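# Nest the smaller box upright inside the larger one in the pink tray

## Task

Set the bigger cardboard box upright inside the pink tray with its opening facing up, then lower the smaller box, also opening up, into the bigger one until it is fully inside.

## Robot and tools

Robot: two UR12e-style arms, left_arm and right_arm, each with a Robotiq 2F-85 two-finger gripper and a wrist camera. Cameras: cam_high, cam_low, cam_left_wrist, cam_right_wrist, each 672x504 pixels.

Frames: the scene frame has its origin at table height, halfway between the nominal arm bases, with +z up and +x pointing out over the table. left_arm sits on the +y side; that is not the same as the left side of an image. Calibrated bases: left_arm at (+0.083, +0.666, 0) m, right_arm at (-0.007, -0.587, 0) m, both nearly unrotated. Each arm reports its hand pose, velocities and its wrist camera pose in its own base frame. Fixed cameras and the table use the scene frame. Printed hand positions can be a few cm off, more at long reach.

The row (shared by execute_actions and move): one flat list of 18 numbers covering both arms, even when only one arm moves. First left_arm: 6 absolute joint target angles in radians, in the order elbow, shoulder lift, shoulder pan, wrist 1, wrist 2, wrist 3 (this order only, not base-to-tip), then gripper position, force_limit, speed. Then the same 9 numbers for right_arm. Joint ranges: elbow -3.142 to 3.142, every other joint -6.283 to 6.283; targets more than 0.010 rad beyond a range end are refused unless the joint is already further out. Gripper numbers are in [-1, 1] and absolute: position +1 is fully open (85 mm), about -0.8 is pads touching, -1 closes until blocked. force_limit sets motor push (higher is firmer); speed sets finger speed, roughly 20 mm/s at -1, 85 at 0, 150 at +1. Both start at +1. To leave a gripper unchanged, resend its last three numbers; 0 is a real command.

execute_actions(actions, cameras): actions is a list of actions; each action is a list of up to 15 rows, one row per 1/30 s step; a short action repeats its last row to fill 15 steps (0.5 s). The joint target leads the measured angle by at most 0.434 rad (shoulder joints) or 0.651 rad (others), and targets placing the gripper over 150 mm away are scaled back, so big jumps take several actions. An empty actions list just reports state. cameras: list of names; omitted, null or ["all"] gives all, [] gives none.

move(target, speed, blend, stop_force, zero, blocking, cameras): target is one 18-number row or a list of up to 15 rows, all absolute joint angles. Joints are interpolated together, so the hand follows a curve, and nothing is avoided. speed is the top rad/s of the joint with farthest to go, 0.01 to 3.14, default 0.5 (one value or one per target). blend, in rad, rounds corners between listed targets. stop_force, 4 to 120 N, ends an arm's path when its wrist sensor feels that much push against the motion (relative to its zero) or 120 N in any direction; use a low speed with it, give the same finger numbers in every listed row, and omit it when pulling away from something the gripper presses on. zero (default true) rezeroes moving arms first. blocking=false returns after about 0.5 s while the move continues; not allowed with stop_force. The result adds a move: line: done, off_target (rested more than 0.01 rad from target), moving, held (a check withheld steps or the clearance check stopped the path), or fault, plus limits=held when targets were trimmed.

wait(seconds 0 to 10): arms keep their last command; a running move continues. stop: brakes the running move. zoom_image(camera, region [x0,y0,x1,y1] pixels, at most 504x504) magnifies the latest image. zero_wrist_force(arm): tares that arm's wrist sensor. read_manual gives licence text only. finished_scene(scene) ends the scene, 1 or 2; the goal must hold without the robot touching.

Result lines: Joint positions, Joint velocities ("within noise" when still), Joint targets (what joints are driven toward now; resend these to hold still), Joint torques (include arm weight, positive toward larger angle), Tool commands, end_effector_position (metres; point between closed pads; fingertips extend about 19 mm beyond closed, 6 mm open) and quat_wxyz. Gripper fingers point along its +z and close along its y; a camera block sticks out about 10 cm toward its +x. position_measured is in counts: 3 open, about 78 = 60 mm, 130 = 40 mm, 180 = 20 mm, 230 pads together. object_status: 0 moving, 1 blocked while opening, 2 blocked while closing (a grip), 3 reached the command or fully shut. Wrist force/torque are in the gripper's own axes, with a peak line since the last report. "joint command not followed" means the clearance check altered targets; "joint sent to its limit" means a target was clipped at a range end.

Avoid: dropping or knocking anything off the table (fails the task), releasing moving parts, fast impacts, hard presses, squeezing hard on a box still resting on something, and arms touching each other. A contact torque at a joint's load limit (elbow 135, wrist joints 48.6, shoulders 297 N m) or roughly 150 N net force stops that arm for 10 s; release any gripped item pinning it before moving again. Holding loads or stretched poses heats motors; MOTOR HOT appears at 70 °C and brakes engage at 85 °C for 30 s or more. Objects may occasionally be nudged by outside pushes.

Each tool is called after "Call:" by a JSON object that holds its "name" and its "arguments".

## Session

Call:
{"name": "execute_actions", "arguments": {"actions": []}}

Scene clock: 0.00 s.
left_arm: end_effector_position=(+0.6454, -0.5078, +0.3373) position_measured=3 object_status=3 end_effector_quat_wxyz=(+0.256, +0.893, -0.129, +0.346) | right_arm: end_effector_position=(+0.5503, +0.2684, +0.3476) position_measured=3 object_status=3 end_effector_quat_wxyz=(+0.514, +0.591, -0.552, +0.286)
Joint names: [elbow, shoulder lift, shoulder pan, wrist 1, wrist 2, wrist 3]
Joint positions: left_arm=[2.166 -1.468 -0.918 -3.155 -1.464 2.561] | right_arm=[-1.569 -1.939 4.069 -2.438 1.192 -0.441]
Joint velocities: within noise
Joint torques (N m): no reading
Wrist force (N): no reading
Wrist torque (N m): no reading
Wrist force, peak (N): no reading
Joint targets: left_arm=[2.166 -1.468 -0.918 -3.155 -1.464 2.561] | right_arm=[-1.569 -1.939 4.069 -2.438 1.192 -0.441]
Tool commands: left_gripper/position=+1.0 left_gripper/force_limit=+1.0 left_gripper/speed=+1.0 right_gripper/position=+1.0 right_gripper/force_limit=+1.0 right_gripper/speed=+1.0

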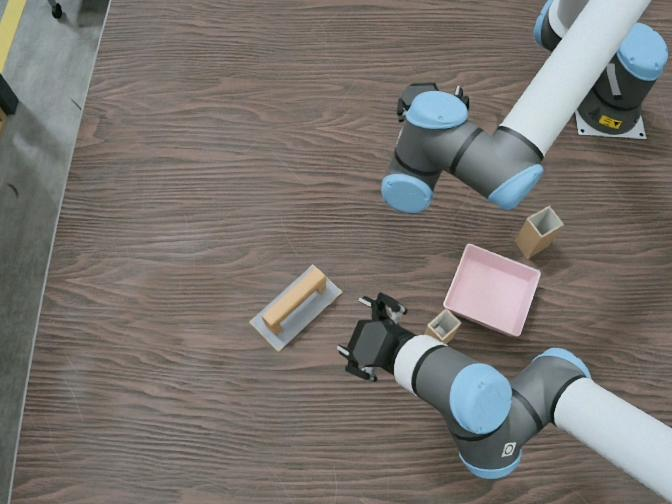

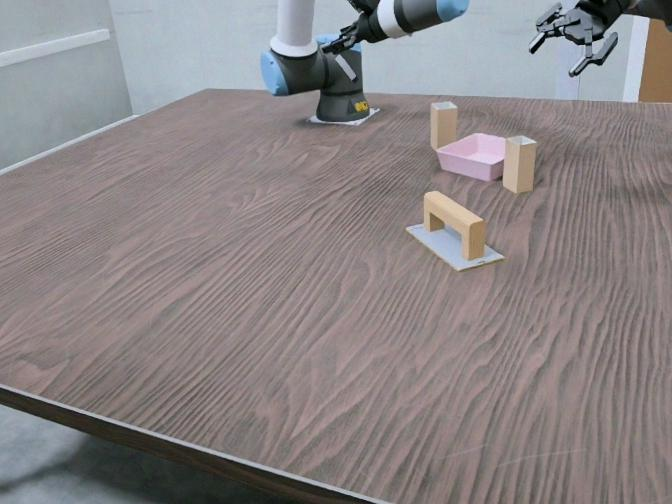

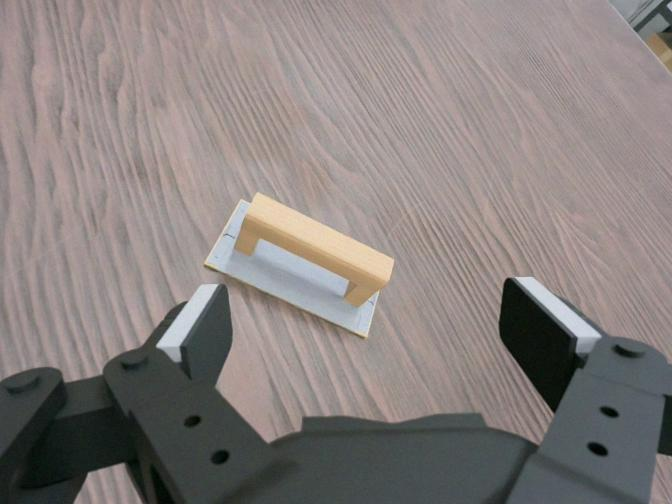

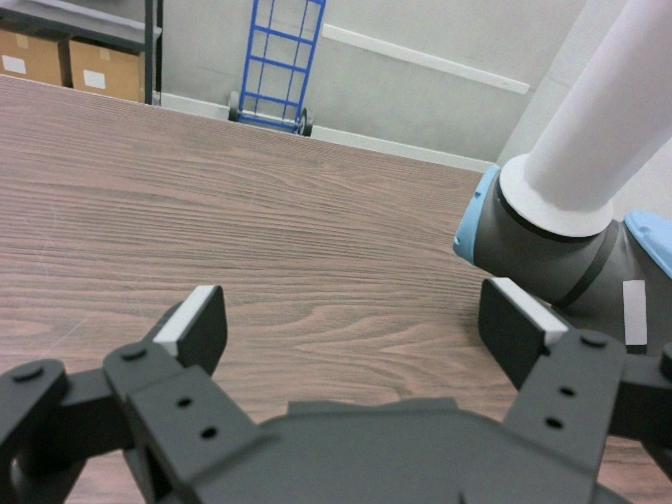

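Call:
{"name": "zoom_image", "arguments": {"camera": "cam_high", "region": [400, 180, 600, 380]}}

Call:
{"name": "zoom_image", "arguments": {"camera": "cam_low", "region": [390, 70, 590, 220]}}

Scaled by 2.520 from the camera's 672x504 image, which has a finer 960x720 frame.

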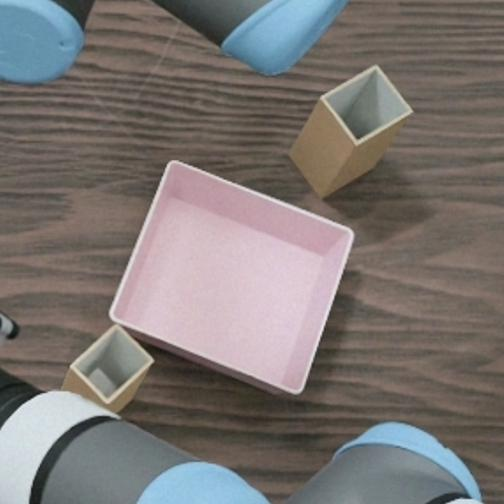

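Scaled by 2.520 from the camera's 672x504 image, which has a finer 960x720 frame.

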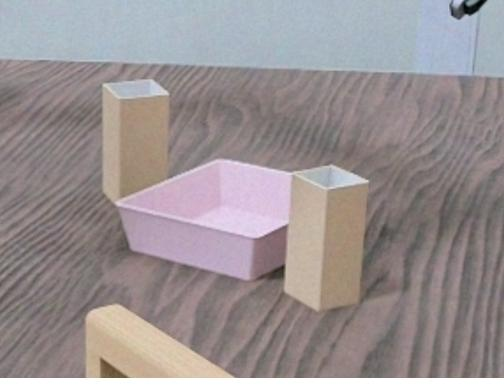

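Call:
{"name": "zoom_image", "arguments": {"camera": "cam_high", "region": [500, 190, 580, 270]}}

Call:
{"name": "zoom_image", "arguments": {"camera": "cam_high", "region": [410, 290, 490, 370]}}

Call:
{"name": "zoom_image", "arguments": {"camera": "cam_low", "region": [420, 90, 550, 210]}}

Scaled by 6.300 from the camera's 672x504 image, which has a finer 960x720 frame.

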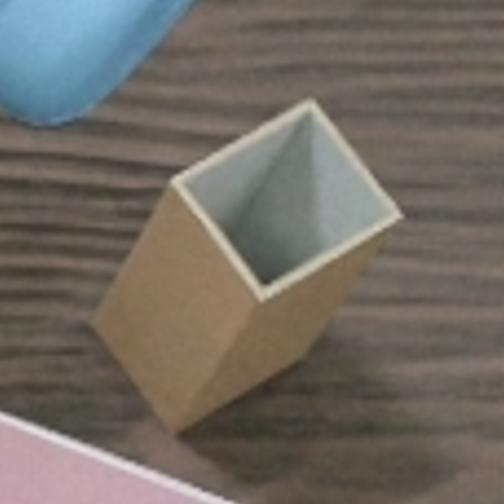

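Scaled by 6.300 from the camera's 672x504 image, which has a finer 960x720 frame.

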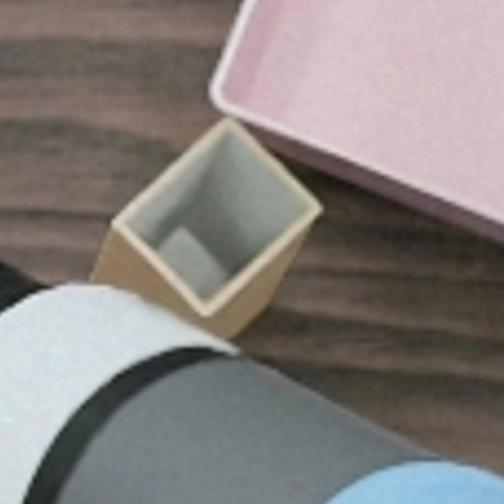

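Scaled by 3.877 from the camera's 672x504 image, which has a finer 960x720 frame.

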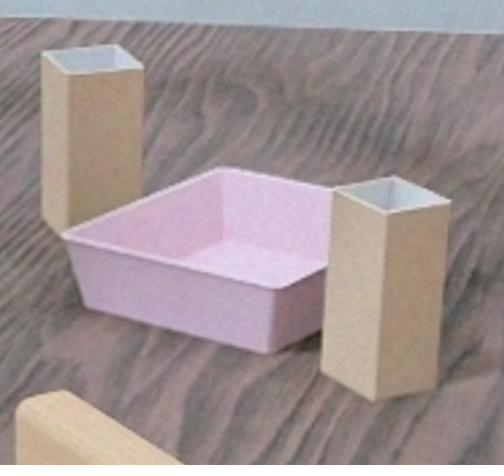

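Call:
{"name": "move", "arguments": {"target": [1.644, -1.458, -1.277, -1.757, -1.571, 1.9, 1, 1, 1, -2.138, -1.057, 4.635, -1.517, 1.571, -0.078, 1, 1, 1], "speed": 0.8}}

Scene clock: 67.23 s.
left_arm: end_effector_position=(+0.3840, -0.6681, +0.4000) position_measured=3 object_status=3 end_effector_quat_wxyz=(+0.000, +1.000, -0.018, +0.000) | right_arm: end_effector_position=(+0.2037, +0.3749, +0.3998) position_measured=3 object_status=3 end_effector_quat_wxyz=(+0.000, +0.707, -0.707, +0.000)
Joint names: [elbow, shoulder lift, shoulder pan, wrist 1, wrist 2, wrist 3]
Joint positions: left_arm=[1.644 -1.458 -1.277 -1.757 -1.571 1.9] | right_arm=[-2.138 -1.057 4.635 -1.517 1.571 -0.078]
Joint velocities: within noise
Joint torques (N m): left_arm=[-38.88 -48.37 7.96 -3 3.04 -0.36] | right_arm=[52.49 21.92 -7.75 4.7 -1.62 -2.56]
Wrist force (N): left_arm=[-0.6 0.5 -1.2] | right_arm=[-0.7 1.3 -0.5]
Wrist torque (N m): left_arm=[0.15 -0.06 0.19] | right_arm=[0.20 0.13 -0.34]
Wrist force, peak (N): left_arm=[-2.4 1.1 -2.7] | right_arm=[0.0 3.3 -0.3]
Joint targets: left_arm=[1.644 -1.458 -1.277 -1.757 -1.571 1.900] | right_arm=[-2.138 -1.057 4.635 -1.517 1.571 -0.078]
move: done

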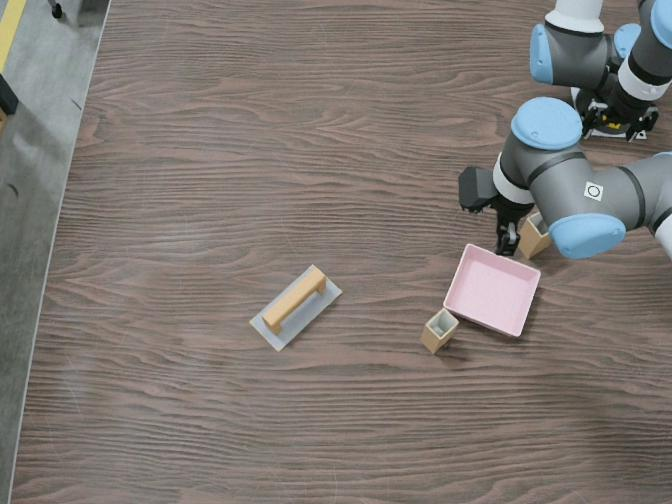

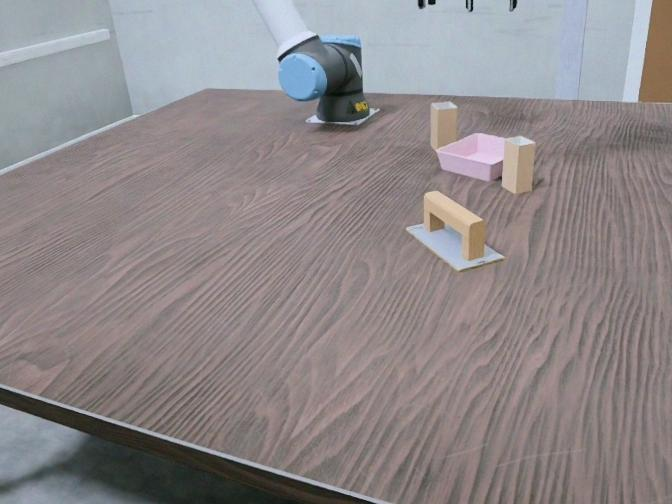

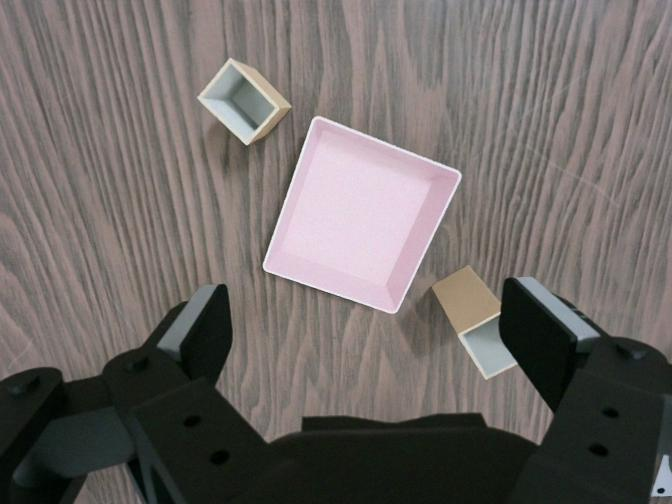

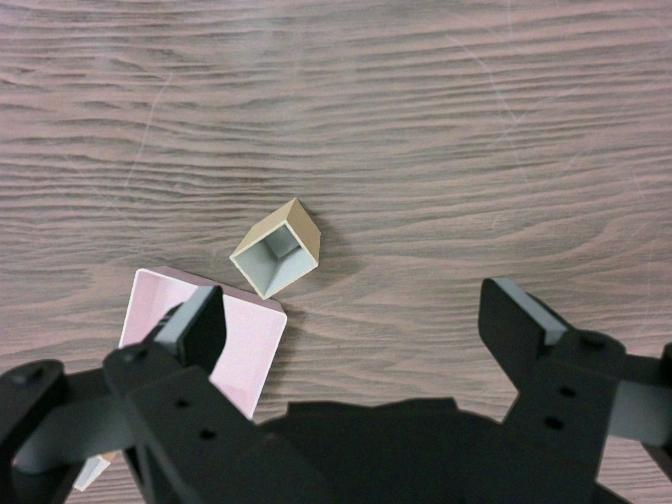

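Call:
{"name": "zoom_image", "arguments": {"camera": "cam_left_wrist", "region": [180, 40, 480, 320]}}

Call:
{"name": "zoom_image", "arguments": {"camera": "cam_right_wrist", "region": [210, 180, 350, 320]}}

Call:
{"name": "zoom_image", "arguments": {"camera": "cam_left_wrist", "region": [400, 250, 540, 390]}}

Call:
{"name": "zoom_image", "arguments": {"camera": "cam_left_wrist", "region": [180, 40, 320, 180]}}

Scaled by 1.680 from the camera's 672x504 image, which has a finer 960x720 frame.

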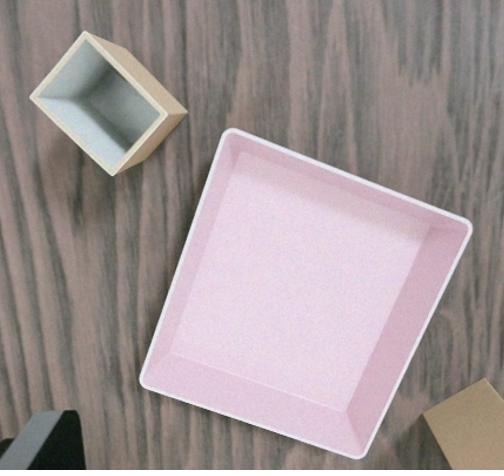

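Scaled by 3.600 from the camera's 672x504 image, which has a finer 960x720 frame.

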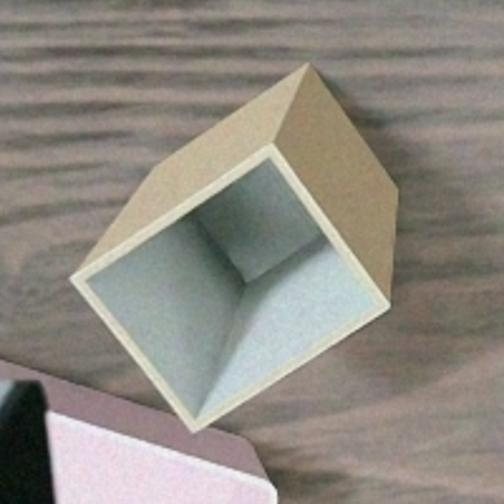

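Scaled by 3.600 from the camera's 672x504 image, which has a finer 960x720 frame.

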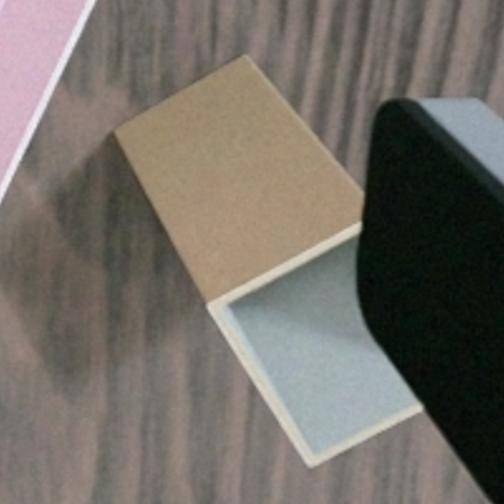

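Scaled by 3.600 from the camera's 672x504 image, which has a finer 960x720 frame.

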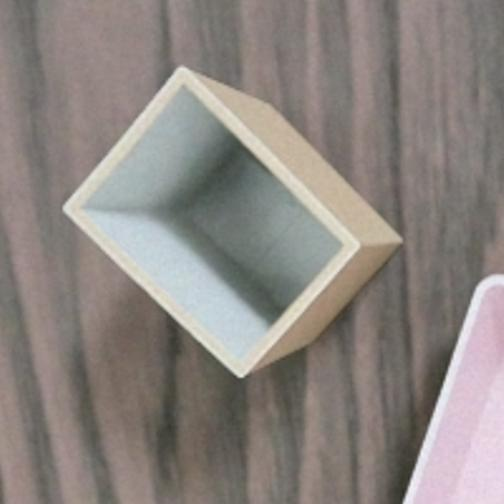

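Call:
{"name": "move", "arguments": {"target": [1.8484, -1.4781, -1.1514, -1.9411, -1.5708, 2.8072, 1, 1, 1, -2.3001, -1.3398, 4.5131, -1.0725, 1.5708, 0.7816, 1, 1, 1], "speed": 0.6}}

Call:
{"name": "zoom_image", "arguments": {"camera": "cam_right_wrist", "region": [150, 100, 554, 403]}}

Call:
{"name": "zoom_image", "arguments": {"camera": "cam_left_wrist", "region": [150, 50, 554, 353]}}

Scene clock: 115.53 s.
left_arm: end_effector_position=(+0.4480, -0.5769, +0.3000) position_measured=3 object_status=3 end_effector_quat_wxyz=(+0.000, +0.918, -0.397, +0.000) | right_arm: end_effector_position=(+0.2661, +0.4375, +0.2200) position_measured=3 object_status=3 end_effector_quat_wxyz=(+0.000, -0.291, +0.957, +0.000)
Joint names: [elbow, shoulder lift, shoulder pan, wrist 1, wrist 2, wrist 3]
Joint positions: left_arm=[1.849 -1.478 -1.151 -1.941 -1.571 2.807] | right_arm=[-2.3 -1.34 4.513 -1.073 1.571 0.781]
Joint velocities: within noise
Joint torques (N m): left_arm=[-65.43 -47.18 -9.2 -1.99 2.68 1.55] | right_arm=[52.26 35.55 14.25 2.65 -2.14 1.81]
Wrist force (N): left_arm=[-0.9 0.5 -0.9] | right_arm=[-1.1 1.5 0.2]
Wrist torque (N m): left_arm=[0.16 -0.02 0.15] | right_arm=[0.18 0.24 -0.27]
Wrist force, peak (N): left_arm=[-1.4 1.3 -2.4] | right_arm=[-1.8 1.5 1.7]
Joint targets: left_arm=[1.848 -1.478 -1.151 -1.941 -1.571 2.807] | right_arm=[-2.300 -1.340 4.513 -1.073 1.571 0.782]
move: done

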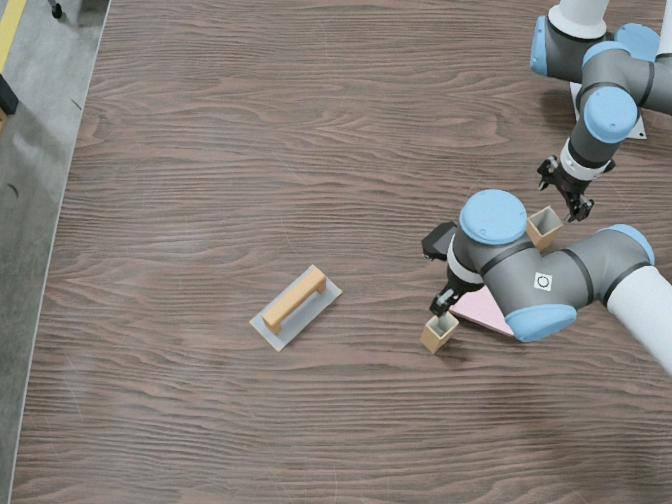

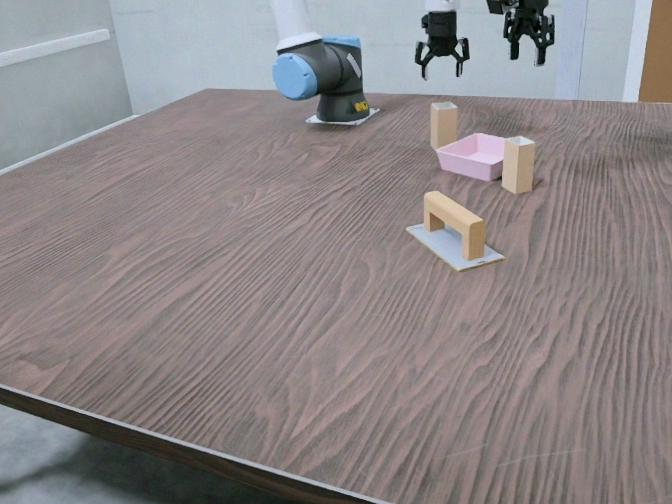

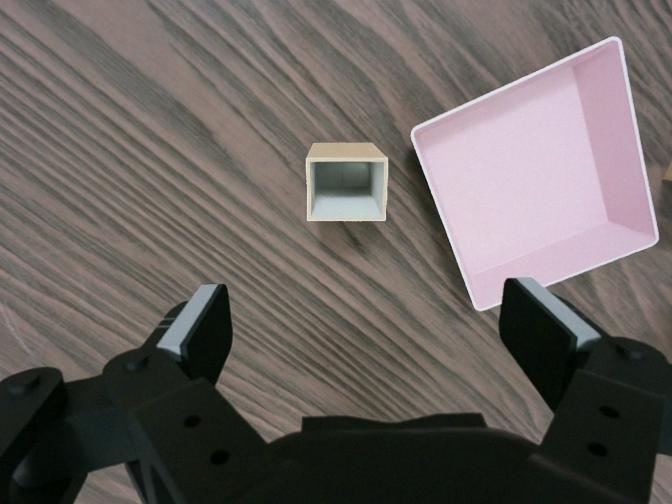

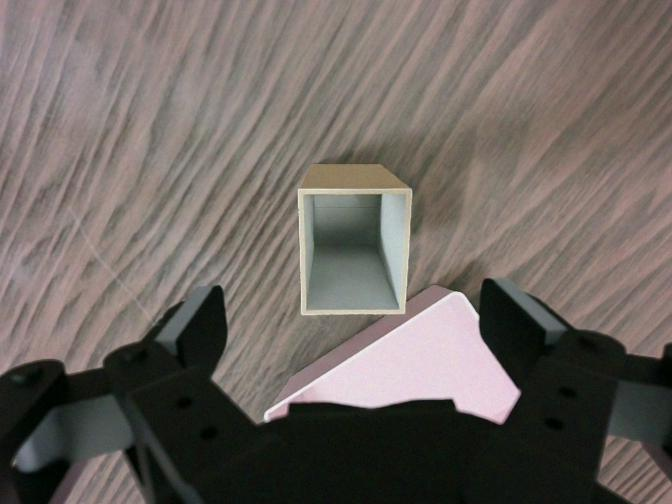

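Scaled by 1.248 from the camera's 672x504 image, which has a finer 960x720 frame.

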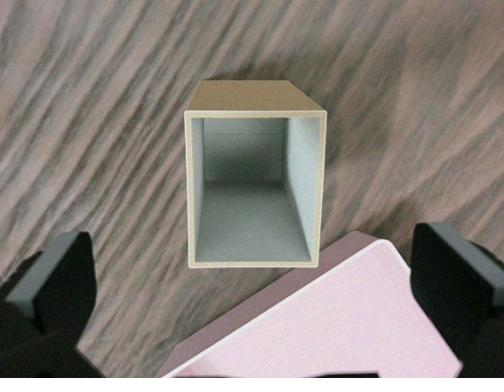

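Scaled by 1.248 from the camera's 672x504 image, which has a finer 960x720 frame.

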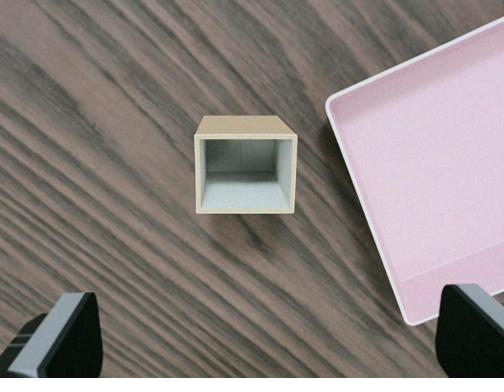

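Call:
{"name": "move", "arguments": {"target": [1.8484, -1.4781, -1.1514, -1.9411, -1.5708, 2.8072, 1, 1, 1, -2.3643, -1.4056, 4.5214, -0.9425, 1.5708, 0.7899, 1, 1, 1], "speed": 0.3}}

Scene clock: 128.97 s.
left_arm: end_effector_position=(+0.4479, -0.5770, +0.3000) position_measured=3 object_status=3 end_effector_quat_wxyz=(+0.000, +0.918, -0.397, +0.000) | right_arm: end_effector_position=(+0.2623, +0.4397, +0.1651) position_measured=3 object_status=3 end_effector_quat_wxyz=(+0.000, -0.291, +0.957, +0.000)
Joint names: [elbow, shoulder lift, shoulder pan, wrist 1, wrist 2, wrist 3]
Joint positions: left_arm=[1.848 -1.478 -1.151 -1.941 -1.571 2.807] | right_arm=[-2.364 -1.406 4.522 -0.943 1.571 0.79]
Joint velocities: within noise
Joint torques (N m): left_arm=[-60.73 -41.58 -7.71 -3.87 -0.61 1.98] | right_arm=[47.09 36.85 -12.76 3.48 0.6 -2.28]
Wrist force (N): left_arm=[-0.6 0.5 -1.0] | right_arm=[-1.4 1.5 0.7]
Wrist torque (N m): left_arm=[0.17 -0.07 0.15] | right_arm=[0.17 0.30 -0.29]
Wrist force, peak (N): left_arm=[-1.0 0.9 -1.4] | right_arm=[-1.3 1.5 2.9]
Joint targets: left_arm=[1.848 -1.478 -1.151 -1.941 -1.571 2.807] | right_arm=[-2.364 -1.406 4.521 -0.943 1.571 0.790]
move: done

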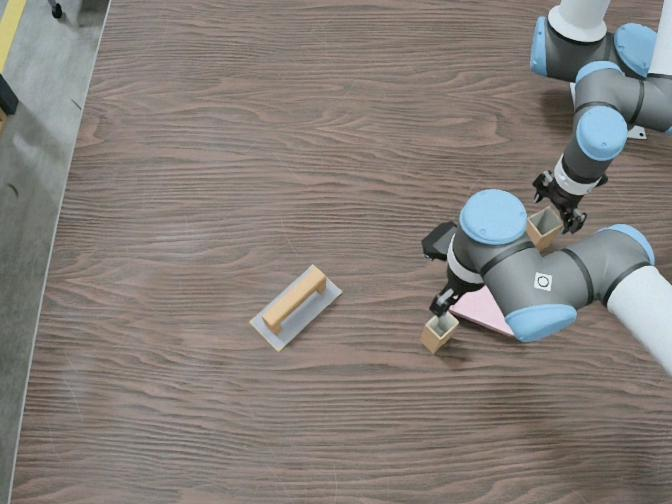

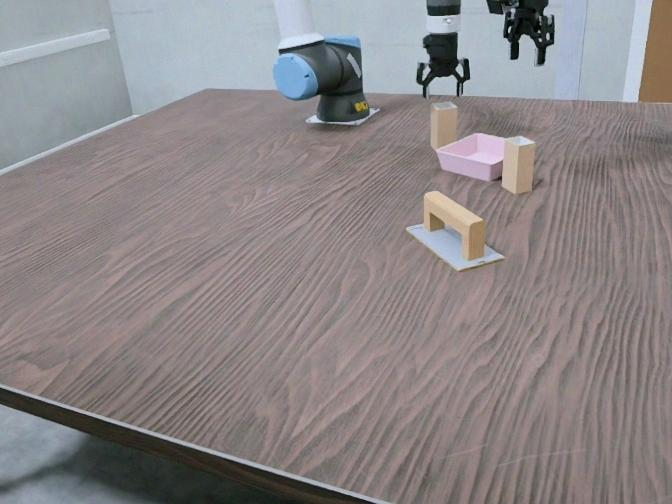

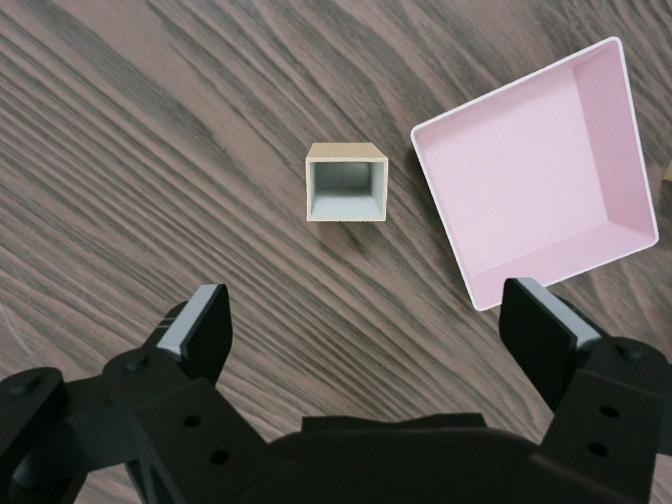

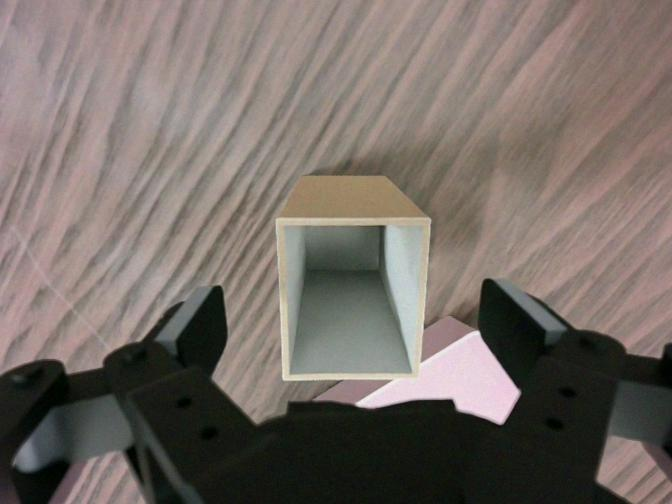

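Call:
{"name": "move", "arguments": {"target": [1.8484, -1.4781, -1.1514, -1.9411, -1.5708, 2.8072, 1, 1, 1, -2.4202, -1.4905, 4.5214, -0.8017, 1.5708, 0.7899, 1, 1, 1], "speed": 0.15, "cameras": ["cam_right_wrist", "cam_low"]}}

Call:
{"name": "zoom_image", "arguments": {"camera": "cam_low", "region": [390, 50, 590, 200]}}

Scene clock: 142.77 s.
left_arm: end_effector_position=(+0.4479, -0.5770, +0.3000) position_measured=3 object_status=3 end_effector_quat_wxyz=(+0.000, +0.918, -0.397, +0.000) | right_arm: end_effector_position=(+0.2623, +0.4395, +0.1098) position_measured=3 object_status=3 end_effector_quat_wxyz=(+0.000, -0.291, +0.957, +0.000) end_effector_velocity=(-0.001, +0.000, +0.001) end_effector_angular_velocity=(-0.002, +0.001, +0.001)
Joint names: [elbow, shoulder lift, shoulder pan, wrist 1, wrist 2, wrist 3]
Joint positions: left_arm=[1.848 -1.478 -1.151 -1.941 -1.571 2.807] | right_arm=[-2.42 -1.491 4.521 -0.802 1.571 0.79]
Joint velocities: left_arm=[within noise] | right_arm=[0.001 0.002 0.001 -0.005 0 0.001]
Joint torques (N m): left_arm=[-56.07 -43.56 -7.19 -5.93 -2.89 1.98] | right_arm=[45.55 46.95 -14.42 1.5 1.68 -2.63]
Wrist force (N): left_arm=[-1.0 0.5 -1.3] | right_arm=[-1.3 1.1 -0.2]
Wrist torque (N m): left_arm=[0.17 -0.01 0.15] | right_arm=[0.10 0.31 -0.32]
Wrist force, peak (N): left_arm=[-1.0 0.9 -1.3] | right_arm=[-2.0 1.6 -1.6]
Joint targets: left_arm=[1.848 -1.478 -1.151 -1.941 -1.571 2.807] | right_arm=[-2.420 -1.490 4.521 -0.802 1.571 0.790]
move: done
Images, in order (width x height): cam_low 672x504, cam_right_wrist 672x504.

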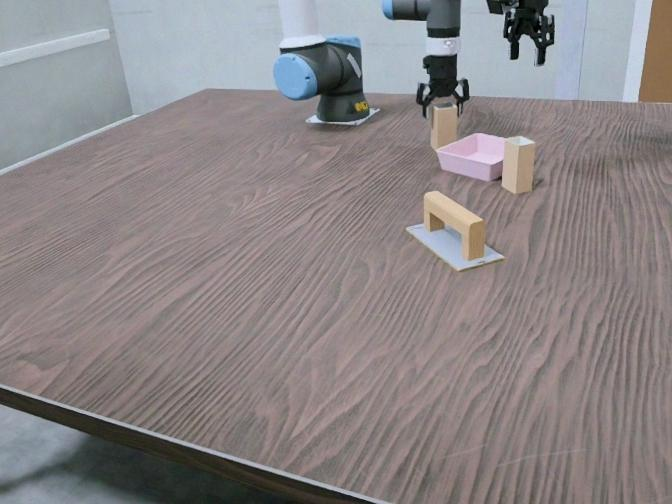

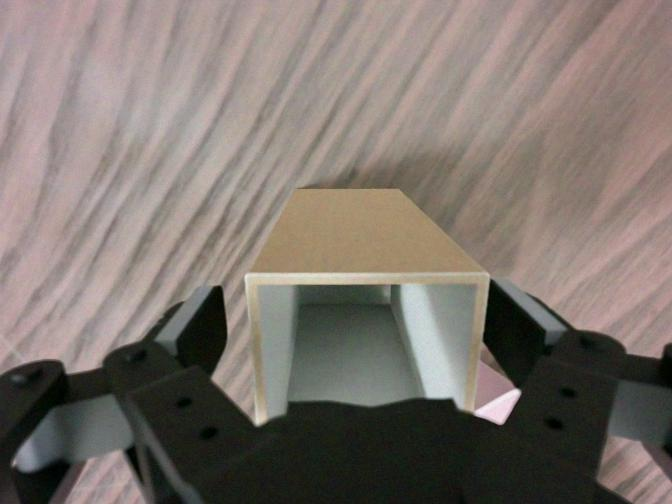

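Scaled by 2.520 from the camera's 672x504 image, which has a finer 960x720 frame.

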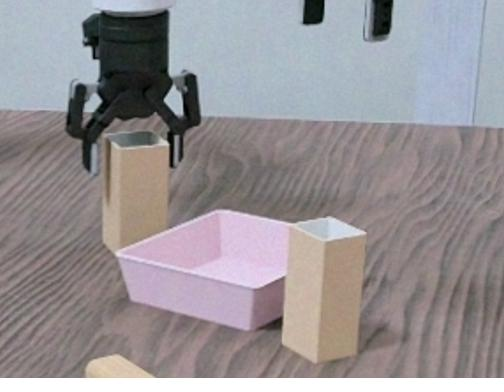

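Call:
{"name": "move", "arguments": {"target": [1.8484, -1.4781, -1.1514, -1.9411, -1.5708, 2.8072, 1, 1, 1, -2.4202, -1.4905, 4.5214, -0.8017, 1.5708, 0.7899, -1, -1, -1], "cameras": ["cam_right_wrist"]}}

Scene clock: 147.40 s.
left_arm: end_effector_position=(+0.4479, -0.5770, +0.3000) position_measured=3 object_status=3 end_effector_quat_wxyz=(+0.000, +0.918, -0.397, +0.000) | right_arm: end_effector_position=(+0.2624, +0.4396, +0.1100) position_measured=89 object_status=0 end_effector_quat_wxyz=(+0.000, -0.291, +0.957, +0.000)
Joint names: [elbow, shoulder lift, shoulder pan, wrist 1, wrist 2, wrist 3]
Joint positions: left_arm=[1.848 -1.478 -1.151 -1.941 -1.571 2.807] | right_arm=[-2.42 -1.49 4.521 -0.802 1.571 0.79]
Joint velocities: within noise
Joint torques (N m): left_arm=[-50.23 -44.15 -4.93 -6.24 -2.72 1.63] | right_arm=[38.28 42.27 -8.56 3.77 1.44 -2.27]
Wrist force (N): left_arm=[-0.6 0.6 -1.0] | right_arm=[-0.1 -0.4 -9.8]
Wrist torque (N m): left_arm=[0.17 -0.08 0.15] | right_arm=[-0.03 0.26 -0.33]
Wrist force, peak (N): left_arm=[-1.0 0.7 -1.3] | right_arm=[-0.1 0.4 -11.4]
Joint targets: left_arm=[1.848 -1.478 -1.151 -1.941 -1.571 2.807] | right_arm=[-2.420 -1.490 4.521 -0.802 1.571 0.790]
move: done
Images, in order (width x height): cam_right_wrist 672x504.

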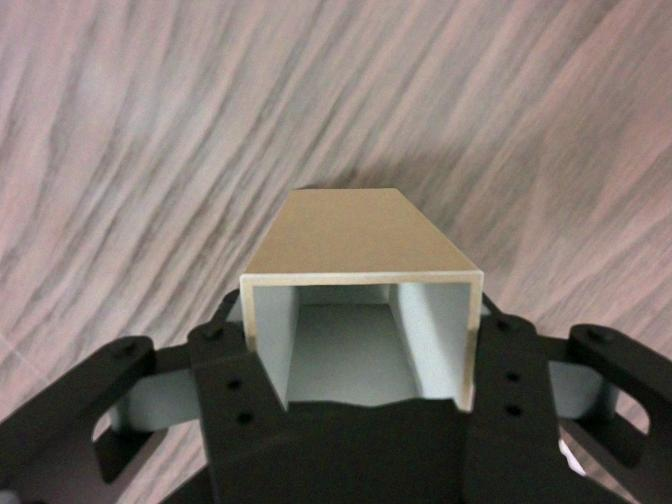

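Call:
{"name": "move", "arguments": {"target": [[1.8484, -1.4781, -0.85, -1.9411, -1.5708, 2.8072, 1, 1, 1, -2.3248, -1.3614, 4.5214, -1.0262, 1.5708, 0.7899, -1, -1, -1], [1.8484, -1.4781, -0.85, -1.9411, -1.5708, 2.8072, 1, 1, 1, -2.0005, -1.7023, 4.3884, -1.0096, 1.5708, 0.6569, -1, -1, -1]], "speed": [0.25, 0.3], "blend": [0.03, 0]}}

Scene clock: 163.93 s.
left_arm: end_effector_position=(+0.5990, -0.4180, +0.3000) position_measured=3 object_status=3 end_effector_quat_wxyz=(+0.000, +0.967, -0.255, +0.000) | right_arm: end_effector_position=(+0.3829, +0.5930, +0.2000) position_measured=89 object_status=2 end_effector_quat_wxyz=(+0.000, -0.291, +0.957, +0.000)
Joint names: [elbow, shoulder lift, shoulder pan, wrist 1, wrist 2, wrist 3]
Joint positions: left_arm=[1.848 -1.478 -0.85 -1.941 -1.571 2.807] | right_arm=[-2.001 -1.702 4.388 -1.009 1.571 0.657]
Joint velocities: within noise
Joint torques (N m): left_arm=[-42.95 -54.18 -9.58 -6.21 -2.76 1.59] | right_arm=[40.66 49.47 13.32 3.37 1.39 2.1]
Wrist force (N): left_arm=[-1.0 0.2 -0.9] | right_arm=[-1.6 1.3 0.6]
Wrist torque (N m): left_arm=[0.11 0.04 0.16] | right_arm=[0.13 0.35 -0.27]
Wrist force, peak (N): left_arm=[-0.9 3.9 -1.2] | right_arm=[-0.1 0.1 -11.3]
Joint targets: left_arm=[1.848 -1.478 -0.850 -1.941 -1.571 2.807] | right_arm=[-2.001 -1.702 4.388 -1.010 1.571 0.657]
move: done

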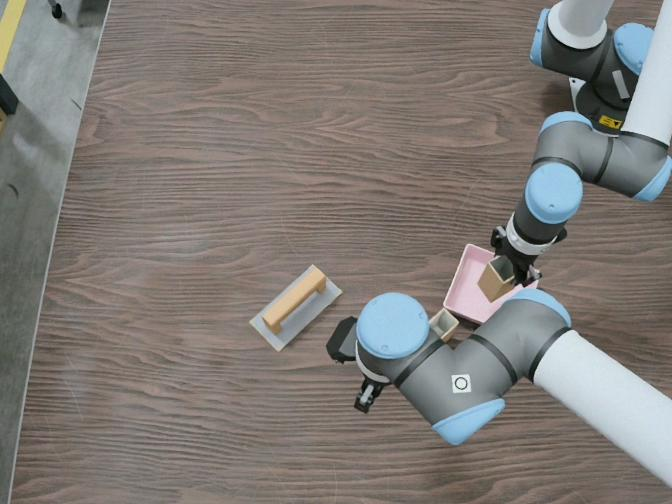

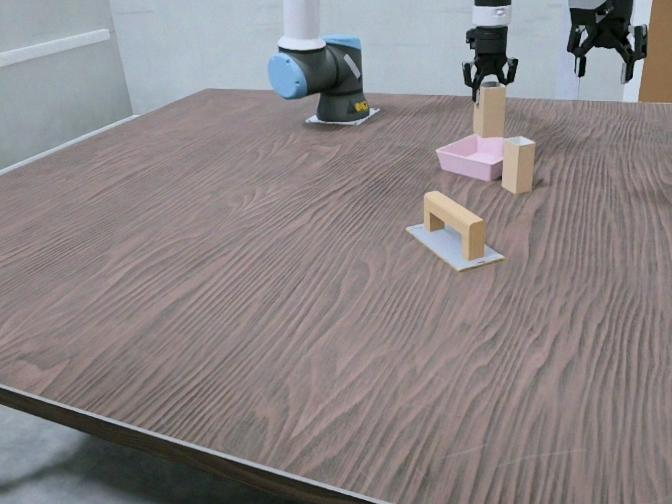

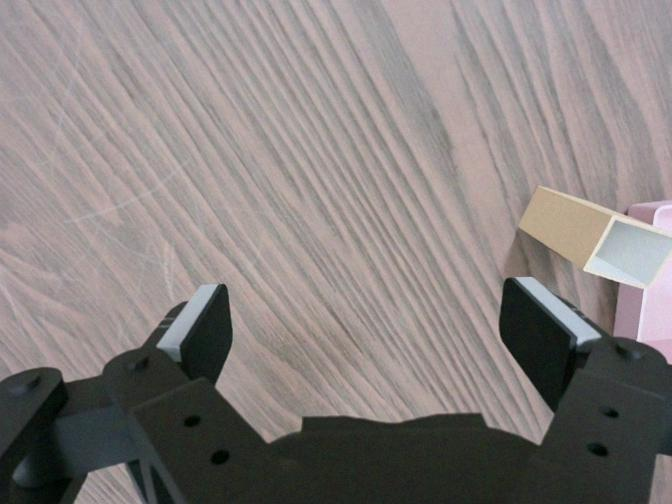

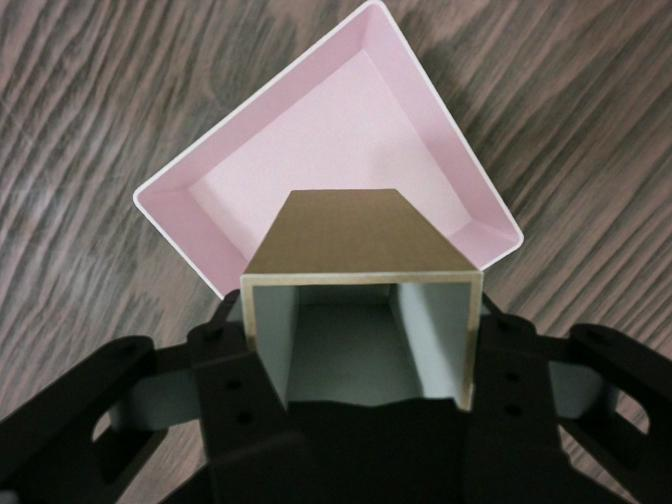

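Call:
{"name": "move", "arguments": {"target": [[1.8484, -1.4781, -0.85, -1.9411, -1.5708, 2.8072, 1, 1, 1, -2.0639, -1.7835, 4.3884, -0.8650, 1.5708, 0.6569, -1, -1, -1], [1.8484, -1.4781, -0.85, -1.9411, -1.5708, 2.8072, 1, 1, 1, -2.0761, -1.8043, 4.3884, -0.832, 1.5708, 0.6569, -1, -1, -1]], "speed": [0.15, 0.02], "stop_force": 8}}

Scene clock: 174.70 s.
left_arm: end_effector_position=(+0.5990, -0.4180, +0.3000) position_measured=3 object_status=3 end_effector_quat_wxyz=(+0.000, +0.967, -0.255, +0.000) | right_arm: end_effector_position=(+0.3829, +0.5932, +0.1127) position_measured=89 object_status=2 end_effector_quat_wxyz=(+0.000, -0.291, +0.957, +0.000)
Joint names: [elbow, shoulder lift, shoulder pan, wrist 1, wrist 2, wrist 3]
Joint positions: left_arm=[1.848 -1.478 -0.85 -1.941 -1.571 2.807] | right_arm=[-2.073 -1.798 4.388 -0.841 1.571 0.657]
Joint velocities: within noise
Joint torques (N m): left_arm=[-36.38 -53.96 -6.08 -6.16 -2.69 1.31] | right_arm=[43.57 74.48 12.47 1.81 1.68 1.97]
Wrist force (N): left_arm=[-0.8 0.6 -1.1] | right_arm=[-1.2 1.4 -4.0]
Wrist torque (N m): left_arm=[0.16 0.00 0.16] | right_arm=[-0.01 0.21 -0.21]
Wrist force, peak (N): left_arm=[-1.0 0.1 -1.5] | right_arm=[1.5 -0.5 -23.4]
Joint targets: left_arm=[1.848 -1.478 -0.850 -1.941 -1.571 2.807] | right_arm=[-2.073 -1.798 4.388 -0.841 1.571 0.657]
move: contact (right_arm); path passed 1 of 2 targets

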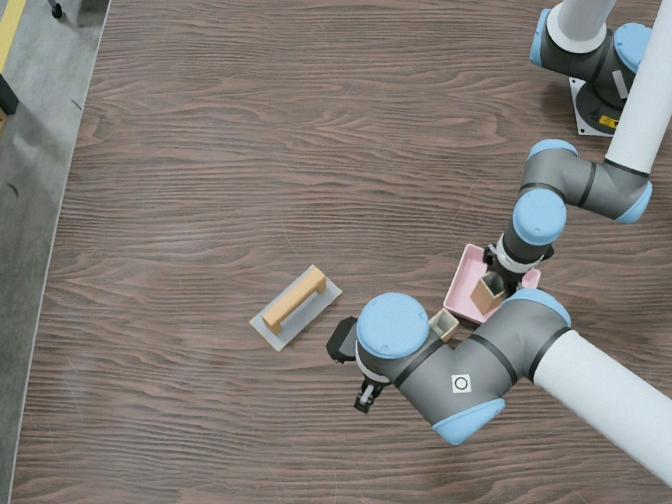

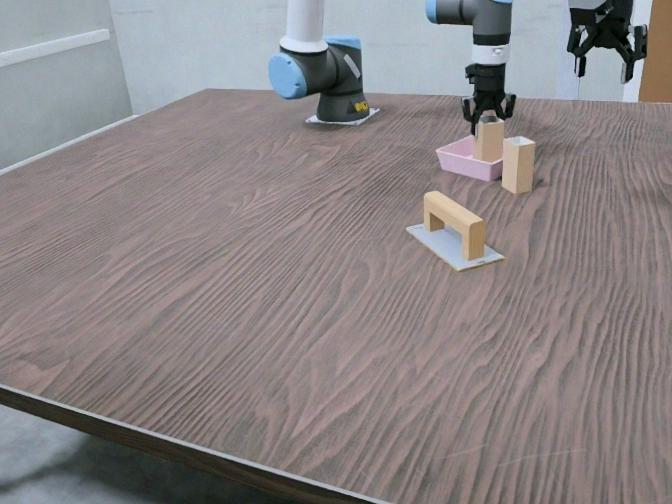

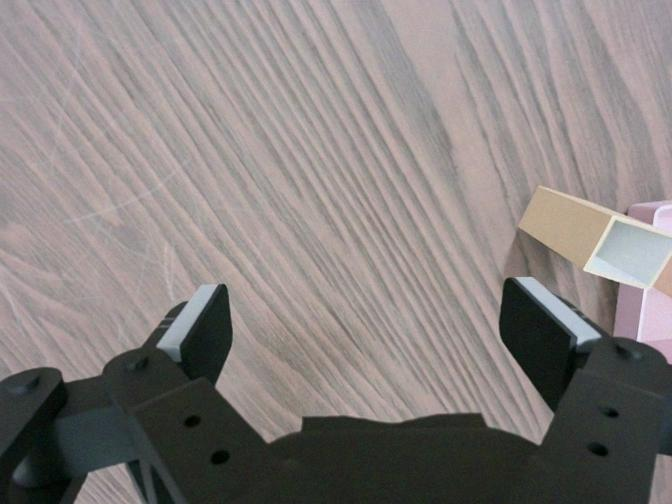

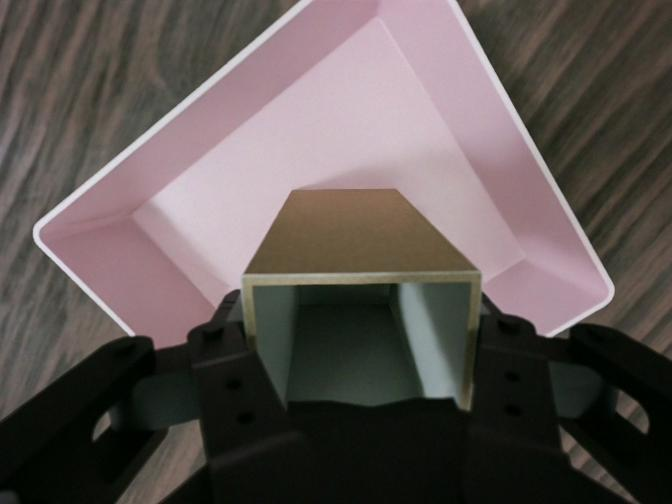

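Call:
{"name": "move", "arguments": {"target": [1.8484, -1.4781, -0.85, -1.9411, -1.5708, 2.8072, 1, 1, 1, -2.073, -1.798, 4.3884, -0.841, 1.5708, 0.6569, 1, -1, -1], "cameras": ["cam_right_wrist"]}}

Scene clock: 177.90 s.
left_arm: end_effector_position=(+0.5990, -0.4180, +0.3000) position_measured=3 object_status=3 end_effector_quat_wxyz=(+0.000, +0.967, -0.255, +0.000) | right_arm: end_effector_position=(+0.3829, +0.5931, +0.1129) position_measured=3 object_status=3 end_effector_quat_wxyz=(+0.000, -0.291, +0.957, +0.000)
Joint names: [elbow, shoulder lift, shoulder pan, wrist 1, wrist 2, wrist 3]
Joint positions: left_arm=[1.848 -1.478 -0.85 -1.941 -1.571 2.807] | right_arm=[-2.073 -1.798 4.388 -0.841 1.571 0.657]
Joint velocities: within noise
Joint torques (N m): left_arm=[-36.64 -54.93 -4.57 -5.97 -2.71 1.25] | right_arm=[29.65 53.62 12.48 7.22 1.37 2.09]
Wrist force (N): left_arm=[-0.9 0.1 -0.9] | right_arm=[-1.2 1.0 -0.2]
Wrist torque (N m): left_arm=[0.08 0.02 0.16] | right_arm=[0.09 0.31 -0.22]
Wrist force, peak (N): left_arm=[-1.2 0.4 -1.2] | right_arm=[-1.3 1.6 -4.0]
Joint targets: left_arm=[1.848 -1.478 -0.850 -1.941 -1.571 2.807] | right_arm=[-2.073 -1.798 4.388 -0.841 1.571 0.657]
move: done
Images, in order (width x height): cam_right_wrist 672x504.

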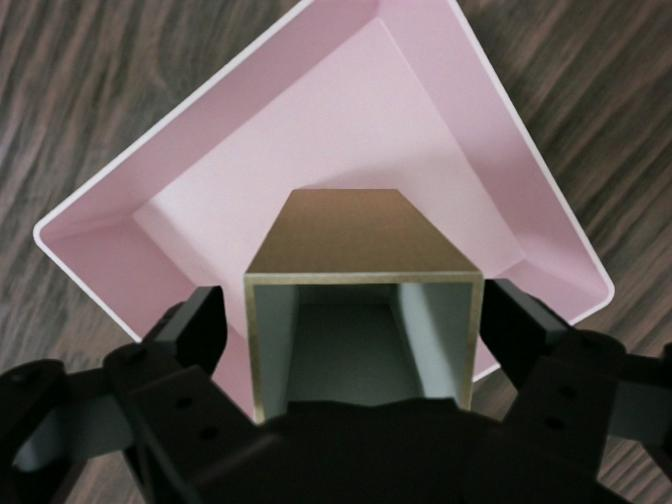

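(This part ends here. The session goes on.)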